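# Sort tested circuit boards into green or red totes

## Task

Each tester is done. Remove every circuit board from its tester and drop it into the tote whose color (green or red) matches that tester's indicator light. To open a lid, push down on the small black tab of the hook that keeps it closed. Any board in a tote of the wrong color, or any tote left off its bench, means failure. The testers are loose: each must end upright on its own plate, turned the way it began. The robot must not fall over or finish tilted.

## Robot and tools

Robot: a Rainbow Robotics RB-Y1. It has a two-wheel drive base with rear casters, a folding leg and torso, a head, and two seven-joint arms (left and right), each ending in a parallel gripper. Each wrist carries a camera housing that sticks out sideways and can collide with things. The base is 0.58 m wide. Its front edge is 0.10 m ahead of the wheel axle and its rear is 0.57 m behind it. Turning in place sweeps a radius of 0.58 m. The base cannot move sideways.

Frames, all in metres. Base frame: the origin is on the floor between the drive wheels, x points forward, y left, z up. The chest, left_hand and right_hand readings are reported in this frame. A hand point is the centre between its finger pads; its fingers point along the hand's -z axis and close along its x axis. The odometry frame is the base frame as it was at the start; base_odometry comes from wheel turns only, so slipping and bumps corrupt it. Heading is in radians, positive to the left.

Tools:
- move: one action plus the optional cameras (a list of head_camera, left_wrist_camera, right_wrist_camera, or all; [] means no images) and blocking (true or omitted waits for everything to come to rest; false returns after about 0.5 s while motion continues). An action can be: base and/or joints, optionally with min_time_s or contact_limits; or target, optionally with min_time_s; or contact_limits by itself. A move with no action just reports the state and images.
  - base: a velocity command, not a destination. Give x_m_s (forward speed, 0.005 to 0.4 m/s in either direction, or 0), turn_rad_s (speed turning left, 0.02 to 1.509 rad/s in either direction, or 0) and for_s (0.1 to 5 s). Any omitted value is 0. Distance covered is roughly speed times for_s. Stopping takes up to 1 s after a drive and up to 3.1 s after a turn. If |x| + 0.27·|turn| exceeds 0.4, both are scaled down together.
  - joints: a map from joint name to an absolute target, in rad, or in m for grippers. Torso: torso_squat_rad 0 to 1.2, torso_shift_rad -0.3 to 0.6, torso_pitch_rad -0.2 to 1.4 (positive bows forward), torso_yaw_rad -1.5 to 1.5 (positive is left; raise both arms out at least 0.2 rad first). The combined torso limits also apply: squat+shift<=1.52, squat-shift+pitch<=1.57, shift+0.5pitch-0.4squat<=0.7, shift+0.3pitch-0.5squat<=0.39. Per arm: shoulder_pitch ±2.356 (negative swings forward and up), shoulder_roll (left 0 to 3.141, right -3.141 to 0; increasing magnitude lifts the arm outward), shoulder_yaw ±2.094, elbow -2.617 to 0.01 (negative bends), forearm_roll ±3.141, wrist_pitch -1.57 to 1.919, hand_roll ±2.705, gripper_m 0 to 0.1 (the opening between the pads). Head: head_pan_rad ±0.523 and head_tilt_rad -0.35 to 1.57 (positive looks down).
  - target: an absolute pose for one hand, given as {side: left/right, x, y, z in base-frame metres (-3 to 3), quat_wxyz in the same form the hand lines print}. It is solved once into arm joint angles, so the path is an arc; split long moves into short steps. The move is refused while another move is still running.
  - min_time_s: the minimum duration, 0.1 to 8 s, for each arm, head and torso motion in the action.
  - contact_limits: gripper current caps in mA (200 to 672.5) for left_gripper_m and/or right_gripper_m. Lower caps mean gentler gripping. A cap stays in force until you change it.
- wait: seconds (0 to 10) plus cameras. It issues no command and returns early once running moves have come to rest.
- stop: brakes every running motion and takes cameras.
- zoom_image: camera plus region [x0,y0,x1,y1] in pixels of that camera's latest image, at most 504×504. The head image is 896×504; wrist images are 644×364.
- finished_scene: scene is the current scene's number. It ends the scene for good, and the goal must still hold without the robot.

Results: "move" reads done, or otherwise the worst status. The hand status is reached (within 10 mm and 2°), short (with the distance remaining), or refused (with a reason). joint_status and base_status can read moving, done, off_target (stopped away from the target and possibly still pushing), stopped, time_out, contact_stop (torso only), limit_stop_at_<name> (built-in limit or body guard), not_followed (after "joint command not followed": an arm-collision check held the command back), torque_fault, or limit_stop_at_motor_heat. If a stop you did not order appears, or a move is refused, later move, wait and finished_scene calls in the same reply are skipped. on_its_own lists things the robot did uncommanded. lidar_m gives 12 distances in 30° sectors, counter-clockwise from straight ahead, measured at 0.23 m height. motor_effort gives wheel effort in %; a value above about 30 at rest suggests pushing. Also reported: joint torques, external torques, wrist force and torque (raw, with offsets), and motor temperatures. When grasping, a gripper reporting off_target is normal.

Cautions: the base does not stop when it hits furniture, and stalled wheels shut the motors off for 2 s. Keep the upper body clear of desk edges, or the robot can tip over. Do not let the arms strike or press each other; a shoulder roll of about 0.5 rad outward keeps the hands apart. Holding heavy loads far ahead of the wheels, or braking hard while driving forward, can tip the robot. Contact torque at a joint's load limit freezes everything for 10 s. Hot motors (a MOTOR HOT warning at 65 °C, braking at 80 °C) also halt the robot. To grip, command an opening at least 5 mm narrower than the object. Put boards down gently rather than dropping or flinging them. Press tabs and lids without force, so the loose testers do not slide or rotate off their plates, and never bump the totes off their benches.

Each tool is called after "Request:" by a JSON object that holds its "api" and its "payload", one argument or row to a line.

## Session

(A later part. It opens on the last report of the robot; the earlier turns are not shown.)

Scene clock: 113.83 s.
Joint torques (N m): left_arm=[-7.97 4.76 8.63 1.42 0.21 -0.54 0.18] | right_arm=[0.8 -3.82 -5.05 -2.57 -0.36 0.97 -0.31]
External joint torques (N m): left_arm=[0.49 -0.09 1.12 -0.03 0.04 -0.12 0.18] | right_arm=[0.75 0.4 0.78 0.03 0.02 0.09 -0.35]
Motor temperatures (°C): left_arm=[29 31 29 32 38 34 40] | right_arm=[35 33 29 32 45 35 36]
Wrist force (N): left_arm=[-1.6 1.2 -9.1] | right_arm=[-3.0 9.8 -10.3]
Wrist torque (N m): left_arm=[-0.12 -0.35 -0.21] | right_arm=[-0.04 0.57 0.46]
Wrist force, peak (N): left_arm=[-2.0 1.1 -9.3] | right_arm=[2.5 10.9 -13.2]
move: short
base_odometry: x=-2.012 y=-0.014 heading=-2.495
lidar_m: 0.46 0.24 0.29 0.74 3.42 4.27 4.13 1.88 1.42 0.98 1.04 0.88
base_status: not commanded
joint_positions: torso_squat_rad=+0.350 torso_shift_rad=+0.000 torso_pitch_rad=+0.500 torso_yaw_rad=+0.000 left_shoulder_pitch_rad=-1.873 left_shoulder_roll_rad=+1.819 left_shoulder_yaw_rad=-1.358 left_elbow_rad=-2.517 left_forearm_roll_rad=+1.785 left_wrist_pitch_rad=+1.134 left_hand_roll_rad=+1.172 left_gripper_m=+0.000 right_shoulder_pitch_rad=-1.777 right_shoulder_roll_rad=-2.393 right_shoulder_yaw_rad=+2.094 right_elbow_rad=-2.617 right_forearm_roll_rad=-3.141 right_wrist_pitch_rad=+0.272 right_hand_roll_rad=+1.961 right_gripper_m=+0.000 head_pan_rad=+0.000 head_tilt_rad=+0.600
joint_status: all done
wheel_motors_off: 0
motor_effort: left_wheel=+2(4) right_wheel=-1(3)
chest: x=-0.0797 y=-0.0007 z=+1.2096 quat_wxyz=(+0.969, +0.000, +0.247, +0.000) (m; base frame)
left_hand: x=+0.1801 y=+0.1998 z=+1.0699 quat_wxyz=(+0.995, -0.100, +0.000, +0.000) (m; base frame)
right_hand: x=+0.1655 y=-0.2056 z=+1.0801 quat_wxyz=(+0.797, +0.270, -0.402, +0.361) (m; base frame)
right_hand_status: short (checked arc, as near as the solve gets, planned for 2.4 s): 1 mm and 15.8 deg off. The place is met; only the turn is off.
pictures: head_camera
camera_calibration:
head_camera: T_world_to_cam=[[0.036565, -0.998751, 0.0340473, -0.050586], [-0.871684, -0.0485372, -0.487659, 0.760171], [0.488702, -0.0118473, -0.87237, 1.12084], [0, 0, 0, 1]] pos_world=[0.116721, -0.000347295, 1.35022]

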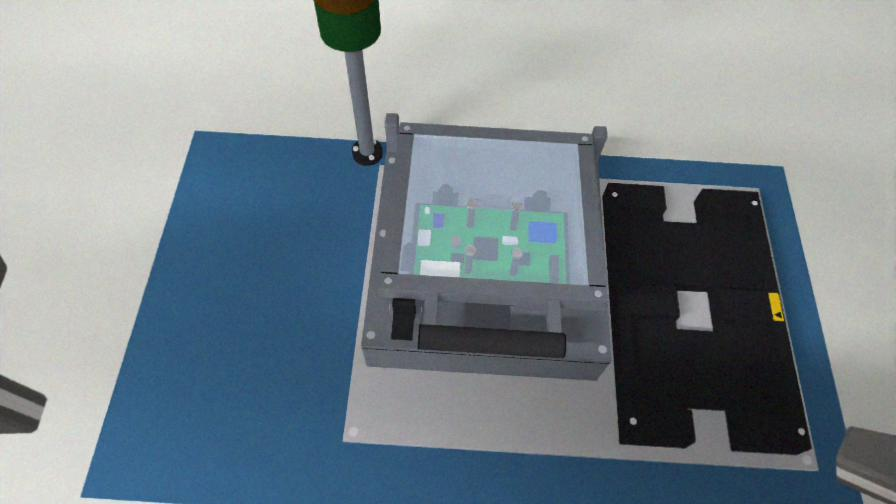

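Request:
{"api": "move", "payload": {
  "target": {"side":"right","x":0.183,"y":-0.15,"z":1.0,"quat_wxyz":[0.814,0.171,-0.47,0.296]},
  "min_time_s": 1,
  "cameras": []
}}

Request:
{"api": "move", "payload": {
  "target": {"side":"right","x":0.2,"y":-0.09,"z":0.962,"quat_wxyz":[0.814,0.171,-0.47,0.296]},
  "min_time_s": 1,
  "cameras": []
}}

Request:
{"api": "move", "payload": {
  "target": {"side":"right","x":0.241,"y":-0.055,"z":0.955,"quat_wxyz":[0.814,0.171,-0.47,0.296]},
  "min_time_s": 1,
  "cameras": ["head_camera"]
}}

Request:
{"api": "move", "payload": {
  "target": {"side":"right","x":0.256,"y":-0.055,"z":1.008,"quat_wxyz":[0.814,0.171,-0.47,0.296]},
  "min_time_s": 1.2,
  "cameras": ["head_camera"]
}}

Scene clock: 123.37 s.
Joint torques (N m): left_arm=[-7.88 4.65 8.52 1.41 0.26 -0.46 0.2] | right_arm=[-5.19 -9.28 -4.58 -5.83 0.67 -0.63 0.43]
External joint torques (N m): left_arm=[0.58 -0.2 1.01 -0.05 0.08 -0.05 0.2] | right_arm=[0.57 0.54 -0.93 0.88 -0.68 0.17 0.38]
Motor temperatures (°C): left_arm=[29 31 29 32 38 34 40] | right_arm=[34 33 29 32 45 35 36]
Wrist force (N): left_arm=[-1.8 1.2 -9.1] | right_arm=[-3.5 10.6 -9.6]
Wrist torque (N m): left_arm=[-0.10 -0.38 -0.21] | right_arm=[-0.11 0.51 0.46]
Wrist force, peak (N): left_arm=[-2.0 1.1 -9.4] | right_arm=[-3.4 11.9 -11.3]
move: short
base_odometry: x=-2.012 y=-0.014 heading=-2.495
lidar_m: 0.47 0.24 0.29 0.74 3.42 4.27 4.13 1.88 1.43 0.99 1.04 0.88
base_status: not commanded
joint_positions: torso_squat_rad=+0.350 torso_shift_rad=+0.000 torso_pitch_rad=+0.500 torso_yaw_rad=+0.000 left_shoulder_pitch_rad=-1.873 left_shoulder_roll_rad=+1.819 left_shoulder_yaw_rad=-1.358 left_elbow_rad=-2.517 left_forearm_roll_rad=+1.785 left_wrist_pitch_rad=+1.134 left_hand_roll_rad=+1.172 left_gripper_m=+0.000 right_shoulder_pitch_rad=-1.302 right_shoulder_roll_rad=-1.636 right_shoulder_yaw_rad=+2.070 right_elbow_rad=-2.617 right_forearm_roll_rad=-2.037 right_wrist_pitch_rad=-0.910 right_hand_roll_rad=+1.138 right_gripper_m=+0.000 head_pan_rad=+0.000 head_tilt_rad=+0.600
joint_status: all done
wheel_motors_off: 0
motor_effort: left_wheel=+2(3) right_wheel=-1(3)
chest: x=-0.0797 y=-0.0007 z=+1.2096 quat_wxyz=(+0.969, +0.000, +0.247, +0.000) (m; base frame)
left_hand: x=+0.1801 y=+0.1998 z=+1.0699 quat_wxyz=(+0.995, -0.100, +0.000, +0.000) (m; base frame)
right_hand: x=+0.1833 y=-0.1502 z=+0.9994 quat_wxyz=(+0.802, +0.188, -0.482, +0.299) (m; base frame)
right_hand_status: short (checked arc, as near as the solve gets, planned for 1.1 s): 1 mm and 2.8 deg off. The place is met; only the turn is off.
pictures: none
No camera images: "cameras" was empty.

Scene clock: 124.70 s.
Joint torques (N m): left_arm=[-8.03 4.61 8.44 1.34 0.24 -0.52 0.2] | right_arm=[-9.71 -6.34 -5.38 -5.92 1.13 -0.49 0.17]
External joint torques (N m): left_arm=[0.43 -0.25 0.92 -0.12 0.06 -0.11 0.21] | right_arm=[-0.71 1.63 -0.67 1.28 -0.43 -0.02 0.12]
Motor temperatures (°C): left_arm=[29 31 29 32 38 34 40] | right_arm=[34 33 29 32 45 35 36]
Wrist force (N): left_arm=[-1.9 1.4 -9.0] | right_arm=[-3.6 10.8 -10.0]
Wrist torque (N m): left_arm=[-0.16 -0.38 -0.21] | right_arm=[-0.13 0.50 0.49]
Wrist force, peak (N): left_arm=[-2.0 0.9 -9.4] | right_arm=[-3.9 11.1 -10.3]
move: done
base_odometry: x=-2.012 y=-0.014 heading=-2.495
lidar_m: 0.47 0.23 0.29 0.74 3.42 4.27 4.13 1.88 1.43 0.98 1.03 0.88
base_status: not commanded
joint_positions: torso_squat_rad=+0.350 torso_shift_rad=+0.000 torso_pitch_rad=+0.500 torso_yaw_rad=+0.000 left_shoulder_pitch_rad=-1.873 left_shoulder_roll_rad=+1.819 left_shoulder_yaw_rad=-1.358 left_elbow_rad=-2.517 left_forearm_roll_rad=+1.785 left_wrist_pitch_rad=+1.134 left_hand_roll_rad=+1.172 left_gripper_m=+0.000 right_shoulder_pitch_rad=-1.322 right_shoulder_roll_rad=-1.260 right_shoulder_yaw_rad=+1.973 right_elbow_rad=-2.527 right_forearm_roll_rad=-2.373 right_wrist_pitch_rad=-1.134 right_hand_roll_rad=+1.340 right_gripper_m=+0.000 head_pan_rad=+0.000 head_tilt_rad=+0.600
joint_status: all done
wheel_motors_off: 0
motor_effort: left_wheel=+2(4) right_wheel=-2(3)
chest: x=-0.0797 y=-0.0007 z=+1.2096 quat_wxyz=(+0.969, +0.000, +0.247, +0.000) (m; base frame)
left_hand: x=+0.1801 y=+0.1998 z=+1.0699 quat_wxyz=(+0.995, -0.100, +0.000, +0.000) (m; base frame)
right_hand: x=+0.1998 y=-0.0902 z=+0.9619 quat_wxyz=(+0.814, +0.171, -0.470, +0.296) (m; base frame)
right_hand_status: reached (checked arc, planned for 1.0 s): 0 mm and 0.1 deg off.
pictures: none
No camera images: "cameras" was empty.

Scene clock: 126.03 s.
Joint torques (N m): left_arm=[-7.9 4.93 8.16 1.42 0.19 -0.54 0.17] | right_arm=[-12.17 -4.97 -7.06 -4.88 0.99 -0.28 0.38]
External joint torques (N m): left_arm=[0.56 0.07 0.65 -0.04 0.02 -0.13 0.17] | right_arm=[-0.44 2.08 -0.71 1.37 -0.54 0.18 0.33]
Motor temperatures (°C): left_arm=[29 31 29 32 38 34 40] | right_arm=[34 33 29 32 45 35 36]
Wrist force (N): left_arm=[-1.7 0.8 -8.9] | right_arm=[-3.6 10.9 -10.0]
Wrist torque (N m): left_arm=[-0.08 -0.35 -0.20] | right_arm=[-0.12 0.50 0.50]
Wrist force, peak (N): left_arm=[-1.9 1.1 -9.4] | right_arm=[-3.4 11.2 -10.2]
move: done
base_odometry: x=-2.012 y=-0.014 heading=-2.495
lidar_m: 0.46 0.24 0.28 0.75 3.41 4.27 4.13 1.87 1.42 0.98 1.04 0.87
base_status: not commanded
joint_positions: torso_squat_rad=+0.350 torso_shift_rad=+0.000 torso_pitch_rad=+0.500 torso_yaw_rad=+0.000 left_shoulder_pitch_rad=-1.873 left_shoulder_roll_rad=+1.819 left_shoulder_yaw_rad=-1.358 left_elbow_rad=-2.517 left_forearm_roll_rad=+1.785 left_wrist_pitch_rad=+1.134 left_hand_roll_rad=+1.172 left_gripper_m=+0.000 right_shoulder_pitch_rad=-1.420 right_shoulder_roll_rad=-1.136 right_shoulder_yaw_rad=+1.881 right_elbow_rad=-2.412 right_forearm_roll_rad=-2.569 right_wrist_pitch_rad=-1.107 right_hand_roll_rad=+1.344 right_gripper_m=+0.000 head_pan_rad=+0.000 head_tilt_rad=+0.600
joint_status: all done
wheel_motors_off: 0
motor_effort: left_wheel=+3(4) right_wheel=-1(4)
chest: x=-0.0797 y=-0.0007 z=+1.2096 quat_wxyz=(+0.969, +0.000, +0.247, +0.000) (m; base frame)
left_hand: x=+0.1801 y=+0.1998 z=+1.0699 quat_wxyz=(+0.995, -0.100, +0.000, +0.000) (m; base frame)
right_hand: x=+0.2407 y=-0.0555 z=+0.9556 quat_wxyz=(+0.814, +0.171, -0.470, +0.296) (m; base frame)
right_hand_status: reached (checked arc, planned for 1.0 s): 1 mm and 0.1 deg off.
pictures: head_camera
camera_calibration:
head_camera: T_world_to_cam=[[0.0365831, -0.998751, 0.0340341, -0.0505694], [-0.871709, -0.0485459, -0.487613, 0.76013], [0.488656, -0.0118294, -0.872396, 1.12086], [0, 0, 0, 1]] pos_world=[0.116749, -0.000345959, 1.3502]

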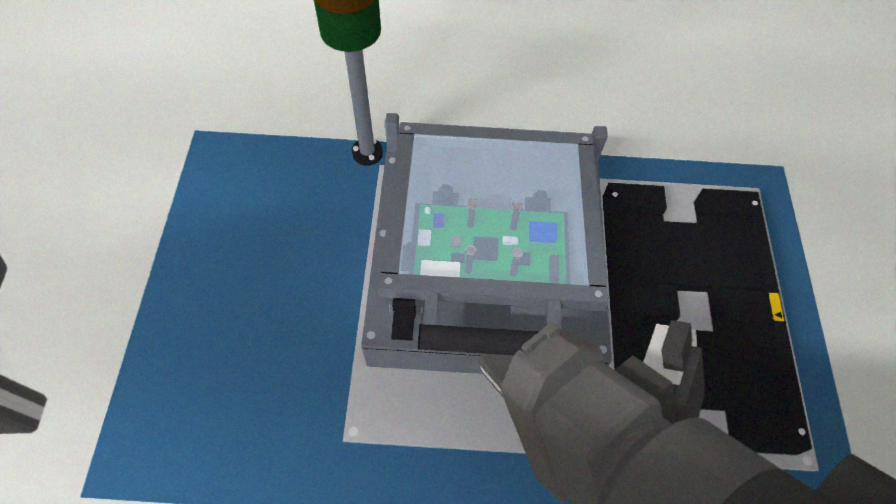

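Scene clock: 127.57 s.
Joint torques (N m): left_arm=[-7.88 4.58 8.35 1.36 0.3 -0.47 0.1] | right_arm=[-14.38 -8.31 -9.88 -4.84 1.83 -0.82 0.36]
External joint torques (N m): left_arm=[0.58 -0.28 0.84 -0.09 0.12 -0.06 0.11] | right_arm=[-2.14 -1.37 -2.84 0.59 0.28 -0.46 0.31]
Motor temperatures (°C): left_arm=[29 31 29 32 38 34 40] | right_arm=[34 33 29 32 45 35 36]
Wrist force (N): left_arm=[-1.9 1.0 -9.2] | right_arm=[-8.2 11.9 -9.0]
Wrist torque (N m): left_arm=[-0.11 -0.39 -0.19] | right_arm=[-0.12 0.51 0.43]
Wrist force, peak (N): left_arm=[-1.7 1.3 -9.5] | right_arm=[-10.2 16.2 -8.8]
move: done
base_odometry: x=-2.012 y=-0.014 heading=-2.495
lidar_m: 0.47 0.24 0.28 0.74 3.42 4.28 4.13 1.88 1.43 0.98 1.04 0.88
base_status: not commanded
joint_positions: torso_squat_rad=+0.350 torso_shift_rad=+0.000 torso_pitch_rad=+0.500 torso_yaw_rad=+0.000 left_shoulder_pitch_rad=-1.873 left_shoulder_roll_rad=+1.819 left_shoulder_yaw_rad=-1.358 left_elbow_rad=-2.517 left_forearm_roll_rad=+1.785 left_wrist_pitch_rad=+1.134 left_hand_roll_rad=+1.172 left_gripper_m=+0.000 right_shoulder_pitch_rad=-1.557 right_shoulder_roll_rad=-1.240 right_shoulder_yaw_rad=+1.820 right_elbow_rad=-2.546 right_forearm_roll_rad=-2.757 right_wrist_pitch_rad=-1.088 right_hand_roll_rad=+1.400 right_gripper_m=+0.000 head_pan_rad=+0.000 head_tilt_rad=+0.600
joint_status: all done
wheel_motors_off: 0
motor_effort: left_wheel=+4(4) right_wheel=-1(3)
chest: x=-0.0797 y=-0.0007 z=+1.2096 quat_wxyz=(+0.969, +0.000, +0.247, +0.000) (m; base frame)
left_hand: x=+0.1801 y=+0.1998 z=+1.0699 quat_wxyz=(+0.995, -0.100, +0.000, +0.000) (m; base frame)
right_hand: x=+0.2553 y=-0.0549 z=+1.0076 quat_wxyz=(+0.814, +0.172, -0.470, +0.296) (m; base frame)
right_hand_status: reached (checked arc, planned for 1.2 s): 1 mm and 0.1 deg off.
pictures: head_camera
camera_calibration:
head_camera: T_world_to_cam=[[0.036583, -0.998751, 0.0340325, -0.050568], [-0.871712, -0.048545, -0.487609, 0.760124], [0.488652, -0.0118284, -0.872399, 1.12086], [0, 0, 0, 1]] pos_world=[0.11675, -0.000346664, 1.3502]

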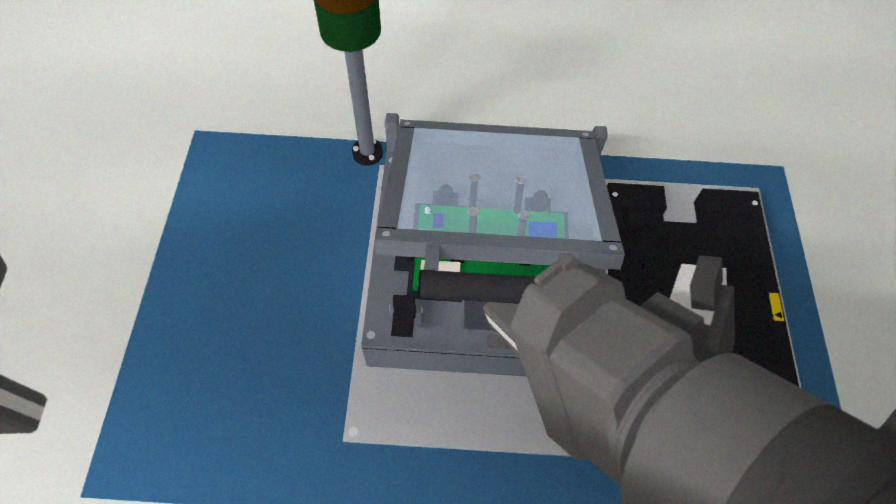

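Request:
{"api": "move", "payload": {
  "target": {"side":"right","x":0.295,"y":-0.055,"z":1.063,"quat_wxyz":[0.814,0.171,-0.47,0.296]},
  "min_time_s": 1.2,
  "cameras": []
}}

Request:
{"api": "move", "payload": {
  "target": {"side":"right","x":0.35,"y":-0.055,"z":1.1,"quat_wxyz":[0.814,0.171,-0.47,0.296]},
  "min_time_s": 1.2,
  "cameras": ["head_camera"]
}}

Request:
{"api": "move", "payload": {
  "target": {"side":"right","x":0.372,"y":-0.055,"z":1.108,"quat_wxyz":[0.814,0.171,-0.47,0.296]},
  "min_time_s": 1,
  "cameras": ["head_camera"]
}}

Scene clock: 135.90 s.
Joint torques (N m): left_arm=[-7.93 4.72 8.06 1.41 0.23 -0.5 0.17] | right_arm=[-14.97 -7.51 -10.61 -2.57 1.77 -0.6 0.47]
External joint torques (N m): left_arm=[0.52 -0.13 0.55 -0.04 0.06 -0.09 0.17] | right_arm=[-1.64 -1.16 -2.3 0.39 0.34 -0.31 0.42]
Motor temperatures (°C): left_arm=[29 31 29 32 38 34 40] | right_arm=[35 34 29 32 45 35 36]
Wrist force (N): left_arm=[-1.9 1.3 -9.0] | right_arm=[-6.2 11.9 -9.1]
Wrist torque (N m): left_arm=[-0.14 -0.40 -0.21] | right_arm=[-0.10 0.51 0.43]
Wrist force, peak (N): left_arm=[-1.6 1.0 -9.6] | right_arm=[-8.7 14.6 -9.3]
move: done
base_odometry: x=-2.012 y=-0.014 heading=-2.495
lidar_m: 0.47 0.23 0.29 0.74 3.42 4.27 4.14 1.88 1.43 0.98 1.04 0.87
base_status: not commanded
joint_positions: torso_squat_rad=+0.350 torso_shift_rad=+0.000 torso_pitch_rad=+0.500 torso_yaw_rad=+0.000 left_shoulder_pitch_rad=-1.873 left_shoulder_roll_rad=+1.819 left_shoulder_yaw_rad=-1.358 left_elbow_rad=-2.517 left_forearm_roll_rad=+1.785 left_wrist_pitch_rad=+1.134 left_hand_roll_rad=+1.172 left_gripper_m=+0.000 right_shoulder_pitch_rad=-1.776 right_shoulder_roll_rad=-1.364 right_shoulder_yaw_rad=+1.732 right_elbow_rad=-2.560 right_forearm_roll_rad=-3.059 right_wrist_pitch_rad=-0.944 right_hand_roll_rad=+1.441 right_gripper_m=+0.000 head_pan_rad=+0.000 head_tilt_rad=+0.600
joint_status: all done
wheel_motors_off: 0
motor_effort: left_wheel=+2(4) right_wheel=-1(4)
chest: x=-0.0797 y=-0.0007 z=+1.2096 quat_wxyz=(+0.969, +0.000, +0.247, +0.000) (m; base frame)
left_hand: x=+0.1801 y=+0.1998 z=+1.0699 quat_wxyz=(+0.995, -0.100, +0.000, +0.000) (m; base frame)
right_hand: x=+0.2947 y=-0.0550 z=+1.0626 quat_wxyz=(+0.814, +0.171, -0.470, +0.296) (m; base frame)
right_hand_status: reached (checked arc, planned for 1.2 s): 0 mm and 0.1 deg off.
pictures: none
No camera images: "cameras" was empty.

Scene clock: 137.43 s.
Joint torques (N m): left_arm=[-8.08 4.52 8.26 1.41 0.25 -0.52 0.18] | right_arm=[-7.03 -6.17 1.14 7.86 -2.82 -3.95 -0.17]
External joint torques (N m): left_arm=[0.38 -0.32 0.74 -0.05 0.07 -0.1 0.18] | right_arm=[8.38 -2.61 10.11 7.43 -3.99 -3.31 -0.22]
Motor temperatures (°C): left_arm=[29 31 29 32 38 34 40] | right_arm=[35 34 29 32 45 35 36]
Wrist force (N): left_arm=[-1.6 1.1 -9.2] | right_arm=[13.8 30.2 4.3]
Wrist torque (N m): left_arm=[-0.11 -0.37 -0.20] | right_arm=[0.32 -0.01 0.65]
Wrist force, peak (N): left_arm=[-1.9 1.1 -9.5] | right_arm=[14.6 31.1 3.7]
move: done
base_odometry: x=-2.012 y=-0.014 heading=-2.495
lidar_m: 0.46 0.23 0.29 0.74 3.43 4.28 4.13 1.88 1.43 0.99 1.04 0.88
base_status: not commanded
joint_positions: torso_squat_rad=+0.350 torso_shift_rad=-0.001 torso_pitch_rad=+0.499 torso_yaw_rad=+0.000 left_shoulder_pitch_rad=-1.873 left_shoulder_roll_rad=+1.819 left_shoulder_yaw_rad=-1.358 left_elbow_rad=-2.517 left_forearm_roll_rad=+1.785 left_wrist_pitch_rad=+1.134 left_hand_roll_rad=+1.172 left_gripper_m=+0.000 right_shoulder_pitch_rad=-2.267 right_shoulder_roll_rad=-1.364 right_shoulder_yaw_rad=+2.049 right_elbow_rad=-2.409 right_forearm_roll_rad=-3.140 right_wrist_pitch_rad=-0.718 right_hand_roll_rad=+1.240 right_gripper_m=+0.000 head_pan_rad=+0.000 head_tilt_rad=+0.600
joint_status: all done
wheel_motors_off: 0
motor_effort: left_wheel=+4(6) right_wheel=-3(3)
chest: x=-0.0803 y=-0.0005 z=+1.2097 quat_wxyz=(+0.969, +0.000, +0.247, +0.000) (m; base frame)
left_hand: x=+0.1797 y=+0.2000 z=+1.0702 quat_wxyz=(+0.995, -0.100, -0.001, +0.000) (m; base frame)
right_hand: x=+0.3492 y=-0.0537 z=+1.1022 quat_wxyz=(+0.809, +0.174, -0.475, +0.297) (m; base frame)
right_hand_status: reached (checked arc, planned for 1.2 s): 3 mm and 0.9 deg off.
pictures: head_camera
camera_calibration:
head_camera: T_world_to_cam=[[0.0367103, -0.998737, 0.0343032, -0.0506866], [-0.871205, -0.0488005, -0.488488, 0.760784], [0.489545, -0.0119525, -0.871896, 1.12072], [0, 0, 0, 1]] pos_world=[0.116018, -0.000100513, 1.35052]

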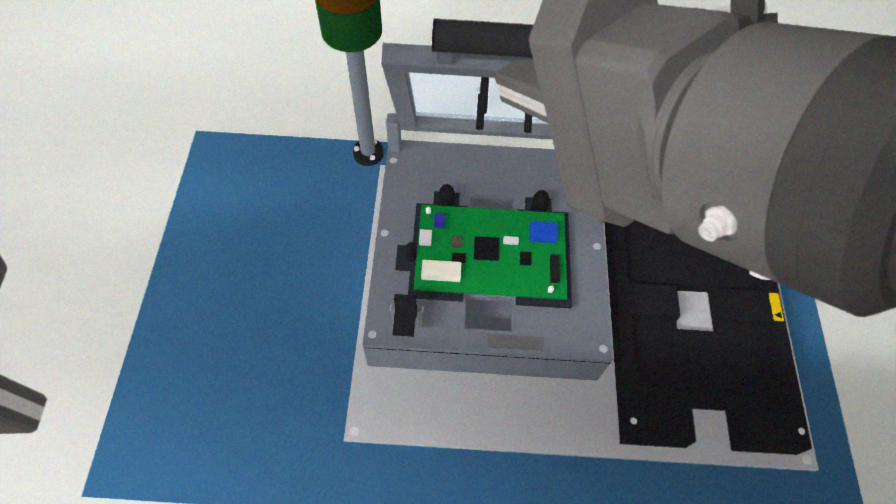

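Scene clock: 138.77 s.
Joint torques (N m): left_arm=[-7.83 4.5 8.12 1.37 0.27 -0.42 0.11] | right_arm=[-3.5 -1.4 5.71 6.12 -3.66 -1.49 -0.46]
External joint torques (N m): left_arm=[0.63 -0.34 0.61 -0.09 0.09 0 0.11] | right_arm=[12.75 1.9 14.98 4.87 -4.73 -0.77 -0.51]
Motor temperatures (°C): left_arm=[29 31 29 32 38 34 40] | right_arm=[35 34 29 32 45 35 36]
Wrist force (N): left_arm=[-1.7 1.0 -9.0] | right_arm=[21.5 23.7 13.6]
Wrist torque (N m): left_arm=[-0.10 -0.36 -0.21] | right_arm=[0.04 -0.23 0.71]
Wrist force, peak (N): left_arm=[-1.6 1.1 -9.3] | right_arm=[21.1 29.4 9.0]
move: done
base_odometry: x=-2.012 y=-0.014 heading=-2.495
lidar_m: 0.46 0.24 0.28 0.74 3.42 4.28 4.13 1.88 1.43 0.99 1.04 0.87
base_status: not commanded
joint_positions: torso_squat_rad=+0.350 torso_shift_rad=-0.001 torso_pitch_rad=+0.498 torso_yaw_rad=+0.000 left_shoulder_pitch_rad=-1.873 left_shoulder_roll_rad=+1.819 left_shoulder_yaw_rad=-1.358 left_elbow_rad=-2.517 left_forearm_roll_rad=+1.785 left_wrist_pitch_rad=+1.134 left_hand_roll_rad=+1.172 left_gripper_m=+0.000 right_shoulder_pitch_rad=-2.333 right_shoulder_roll_rad=-1.346 right_shoulder_yaw_rad=+2.090 right_elbow_rad=-2.323 right_forearm_roll_rad=-3.140 right_wrist_pitch_rad=-0.631 right_hand_roll_rad=+1.198 right_gripper_m=+0.000 head_pan_rad=+0.000 head_tilt_rad=+0.600
joint_status: all done
wheel_motors_off: 0
motor_effort: left_wheel=+3(6) right_wheel=-1(4)
chest: x=-0.0805 y=-0.0006 z=+1.2098 quat_wxyz=(+0.969, +0.000, +0.247, +0.000) (m; base frame)
left_hand: x=+0.1795 y=+0.2000 z=+1.0704 quat_wxyz=(+0.995, -0.100, -0.001, +0.000) (m; base frame)
right_hand: x=+0.3719 y=-0.0534 z=+1.1108 quat_wxyz=(+0.807, +0.177, -0.479, +0.297) (m; base frame)
right_hand_status: reached (checked arc, as near as the solve gets, planned for 1.0 s): 3 mm and 1.4 deg off.
pictures: head_camera
camera_calibration:
head_camera: T_world_to_cam=[[0.0366765, -0.998738, 0.0342976, -0.0506991], [-0.870989, -0.0487736, -0.488876, 0.761111], [0.489932, -0.0119426, -0.871679, 1.12064], [0, 0, 0, 1]] pos_world=[0.115743, -0.000129652, 1.35066]

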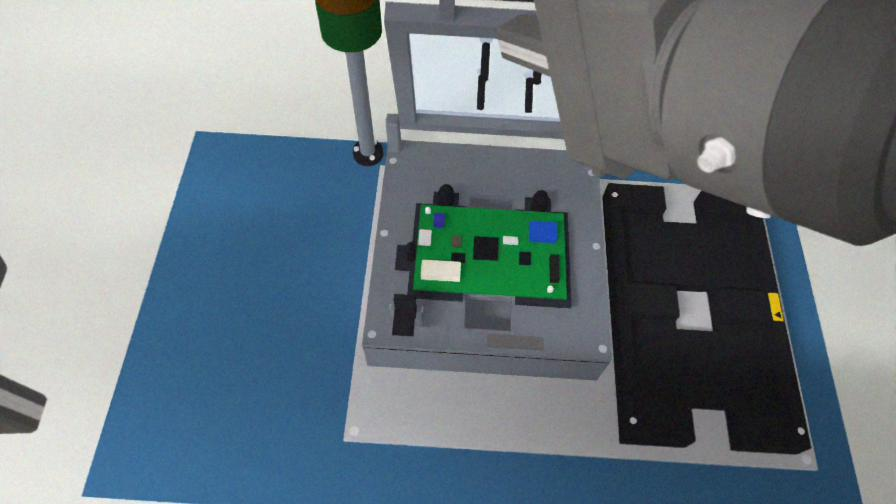

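Request:
{"api": "move", "payload": {
  "target": {"side":"right","x":0.33,"y":-0.08,"z":1.125,"quat_wxyz":[0.814,0.171,-0.47,0.296]},
  "cameras": []
}}

Request:
{"api": "move", "payload": {
  "target": {"side":"right","x":0.23,"y":-0.22,"z":1.12,"quat_wxyz":[0.814,0.171,-0.47,0.296]},
  "cameras": ["head_camera"]
}}

Scene clock: 186.50 s.
Joint torques (N m): left_arm=[-7.85 4.56 8.06 1.44 0.29 -0.37 0.14] | right_arm=[-10.59 -1.2 -7.15 0.42 0.5 -0.71 0.1]
External joint torques (N m): left_arm=[0.61 -0.29 0.55 -0.02 0.11 0.04 0.14] | right_arm=[2.53 0.76 1.47 0.09 -0.65 -0.16 0.05]
Motor temperatures (°C): left_arm=[29 31 29 32 38 34 40] | right_arm=[34 33 28 32 45 35 36]
Wrist force (N): left_arm=[-2.0 1.0 -9.0] | right_arm=[-3.7 10.9 -9.8]
Wrist torque (N m): left_arm=[-0.09 -0.41 -0.21] | right_arm=[-0.13 0.48 0.48]
Wrist force, peak (N): left_arm=[-2.1 1.0 -9.4] | right_arm=[22.3 23.8 14.0]
move: short
base_odometry: x=-2.013 y=-0.014 heading=-2.495
lidar_m: 0.46 0.23 0.29 0.74 3.42 4.26 4.13 1.87 1.42 0.98 1.04 0.88
base_status: not commanded
joint_positions: torso_squat_rad=+0.350 torso_shift_rad=+0.000 torso_pitch_rad=+0.500 torso_yaw_rad=+0.000 left_shoulder_pitch_rad=-1.872 left_shoulder_roll_rad=+1.819 left_shoulder_yaw_rad=-1.358 left_elbow_rad=-2.517 left_forearm_roll_rad=+1.785 left_wrist_pitch_rad=+1.134 left_hand_roll_rad=+1.172 left_gripper_m=+0.000 right_shoulder_pitch_rad=-2.331 right_shoulder_roll_rad=-1.538 right_shoulder_yaw_rad=+2.094 right_elbow_rad=-2.521 right_forearm_roll_rad=-3.141 right_wrist_pitch_rad=-0.668 right_hand_roll_rad=+1.292 right_gripper_m=+0.000 head_pan_rad=+0.000 head_tilt_rad=+0.600
joint_status: all done
wheel_motors_off: 0
motor_effort: left_wheel=+2(7) right_wheel=-2(4)
chest: x=-0.0798 y=-0.0007 z=+1.2096 quat_wxyz=(+0.969, +0.000, +0.247, +0.000) (m; base frame)
left_hand: x=+0.1801 y=+0.1998 z=+1.0699 quat_wxyz=(+0.995, -0.100, +0.000, +0.000) (m; base frame)
right_hand: x=+0.3307 y=-0.0801 z=+1.1244 quat_wxyz=(+0.804, +0.179, -0.484, +0.294) (m; base frame)
right_hand_status: short (checked arc, as near as the solve gets, planned for 0.5 s): 1 mm and 2.2 deg off. The place is met; only the turn is off.
pictures: none
No camera images: "cameras" was empty.

Scene clock: 188.07 s.
Joint torques (N m): left_arm=[-7.58 4.5 8.06 1.41 0.28 -0.4 0.13] | right_arm=[-0.62 -1.48 -7.68 -1.25 -0.22 -0.13 -0.17]
External joint torques (N m): left_arm=[0.88 -0.35 0.55 -0.05 0.1 0.01 0.13] | right_arm=[0.44 1.35 -0.46 -0.08 -0.13 -0.32 -0.22]
Motor temperatures (°C): left_arm=[29 31 29 32 38 34 40] | right_arm=[34 33 29 32 45 35 36]
Wrist force (N): left_arm=[-1.4 1.2 -8.9] | right_arm=[-3.6 10.4 -9.9]
Wrist torque (N m): left_arm=[-0.11 -0.33 -0.21] | right_arm=[-0.05 0.50 0.48]
Wrist force, peak (N): left_arm=[-1.8 1.2 -9.3] | right_arm=[-4.0 11.5 -10.2]
move: short
base_odometry: x=-2.012 y=-0.014 heading=-2.495
lidar_m: 0.46 0.23 0.29 0.75 3.42 4.26 4.13 1.87 1.43 0.99 1.04 0.88
base_status: not commanded
joint_positions: torso_squat_rad=+0.350 torso_shift_rad=+0.000 torso_pitch_rad=+0.500 torso_yaw_rad=+0.000 left_shoulder_pitch_rad=-1.872 left_shoulder_roll_rad=+1.819 left_shoulder_yaw_rad=-1.358 left_elbow_rad=-2.517 left_forearm_roll_rad=+1.785 left_wrist_pitch_rad=+1.134 left_hand_roll_rad=+1.172 left_gripper_m=+0.000 right_shoulder_pitch_rad=-1.915 right_shoulder_roll_rad=-2.402 right_shoulder_yaw_rad=+1.982 right_elbow_rad=-2.617 right_forearm_roll_rad=-3.037 right_wrist_pitch_rad=+0.092 right_hand_roll_rad=+1.661 right_gripper_m=+0.000 head_pan_rad=+0.000 head_tilt_rad=+0.600
joint_status: all done
wheel_motors_off: 0
motor_effort: left_wheel=+3(4) right_wheel=-1(4)
chest: x=-0.0797 y=-0.0007 z=+1.2096 quat_wxyz=(+0.969, +0.000, +0.247, +0.000) (m; base frame)
left_hand: x=+0.1801 y=+0.1998 z=+1.0699 quat_wxyz=(+0.995, -0.100, +0.000, +0.000) (m; base frame)
right_hand: x=+0.2304 y=-0.2205 z=+1.1198 quat_wxyz=(+0.803, +0.205, -0.464, +0.313) (m; base frame)
right_hand_status: short (checked arc, as near as the solve gets, planned for 1.2 s): 1 mm and 4.6 deg off. The place is met; only the turn is off.
pictures: head_camera
camera_calibration:
head_camera: T_world_to_cam=[[0.0365502, -0.998752, 0.034048, -0.0505895], [-0.871679, -0.0485248, -0.487668, 0.760178], [0.488712, -0.0118545, -0.872365, 1.12084], [0, 0, 0, 1]] pos_world=[0.116712, -0.000351902, 1.35022]

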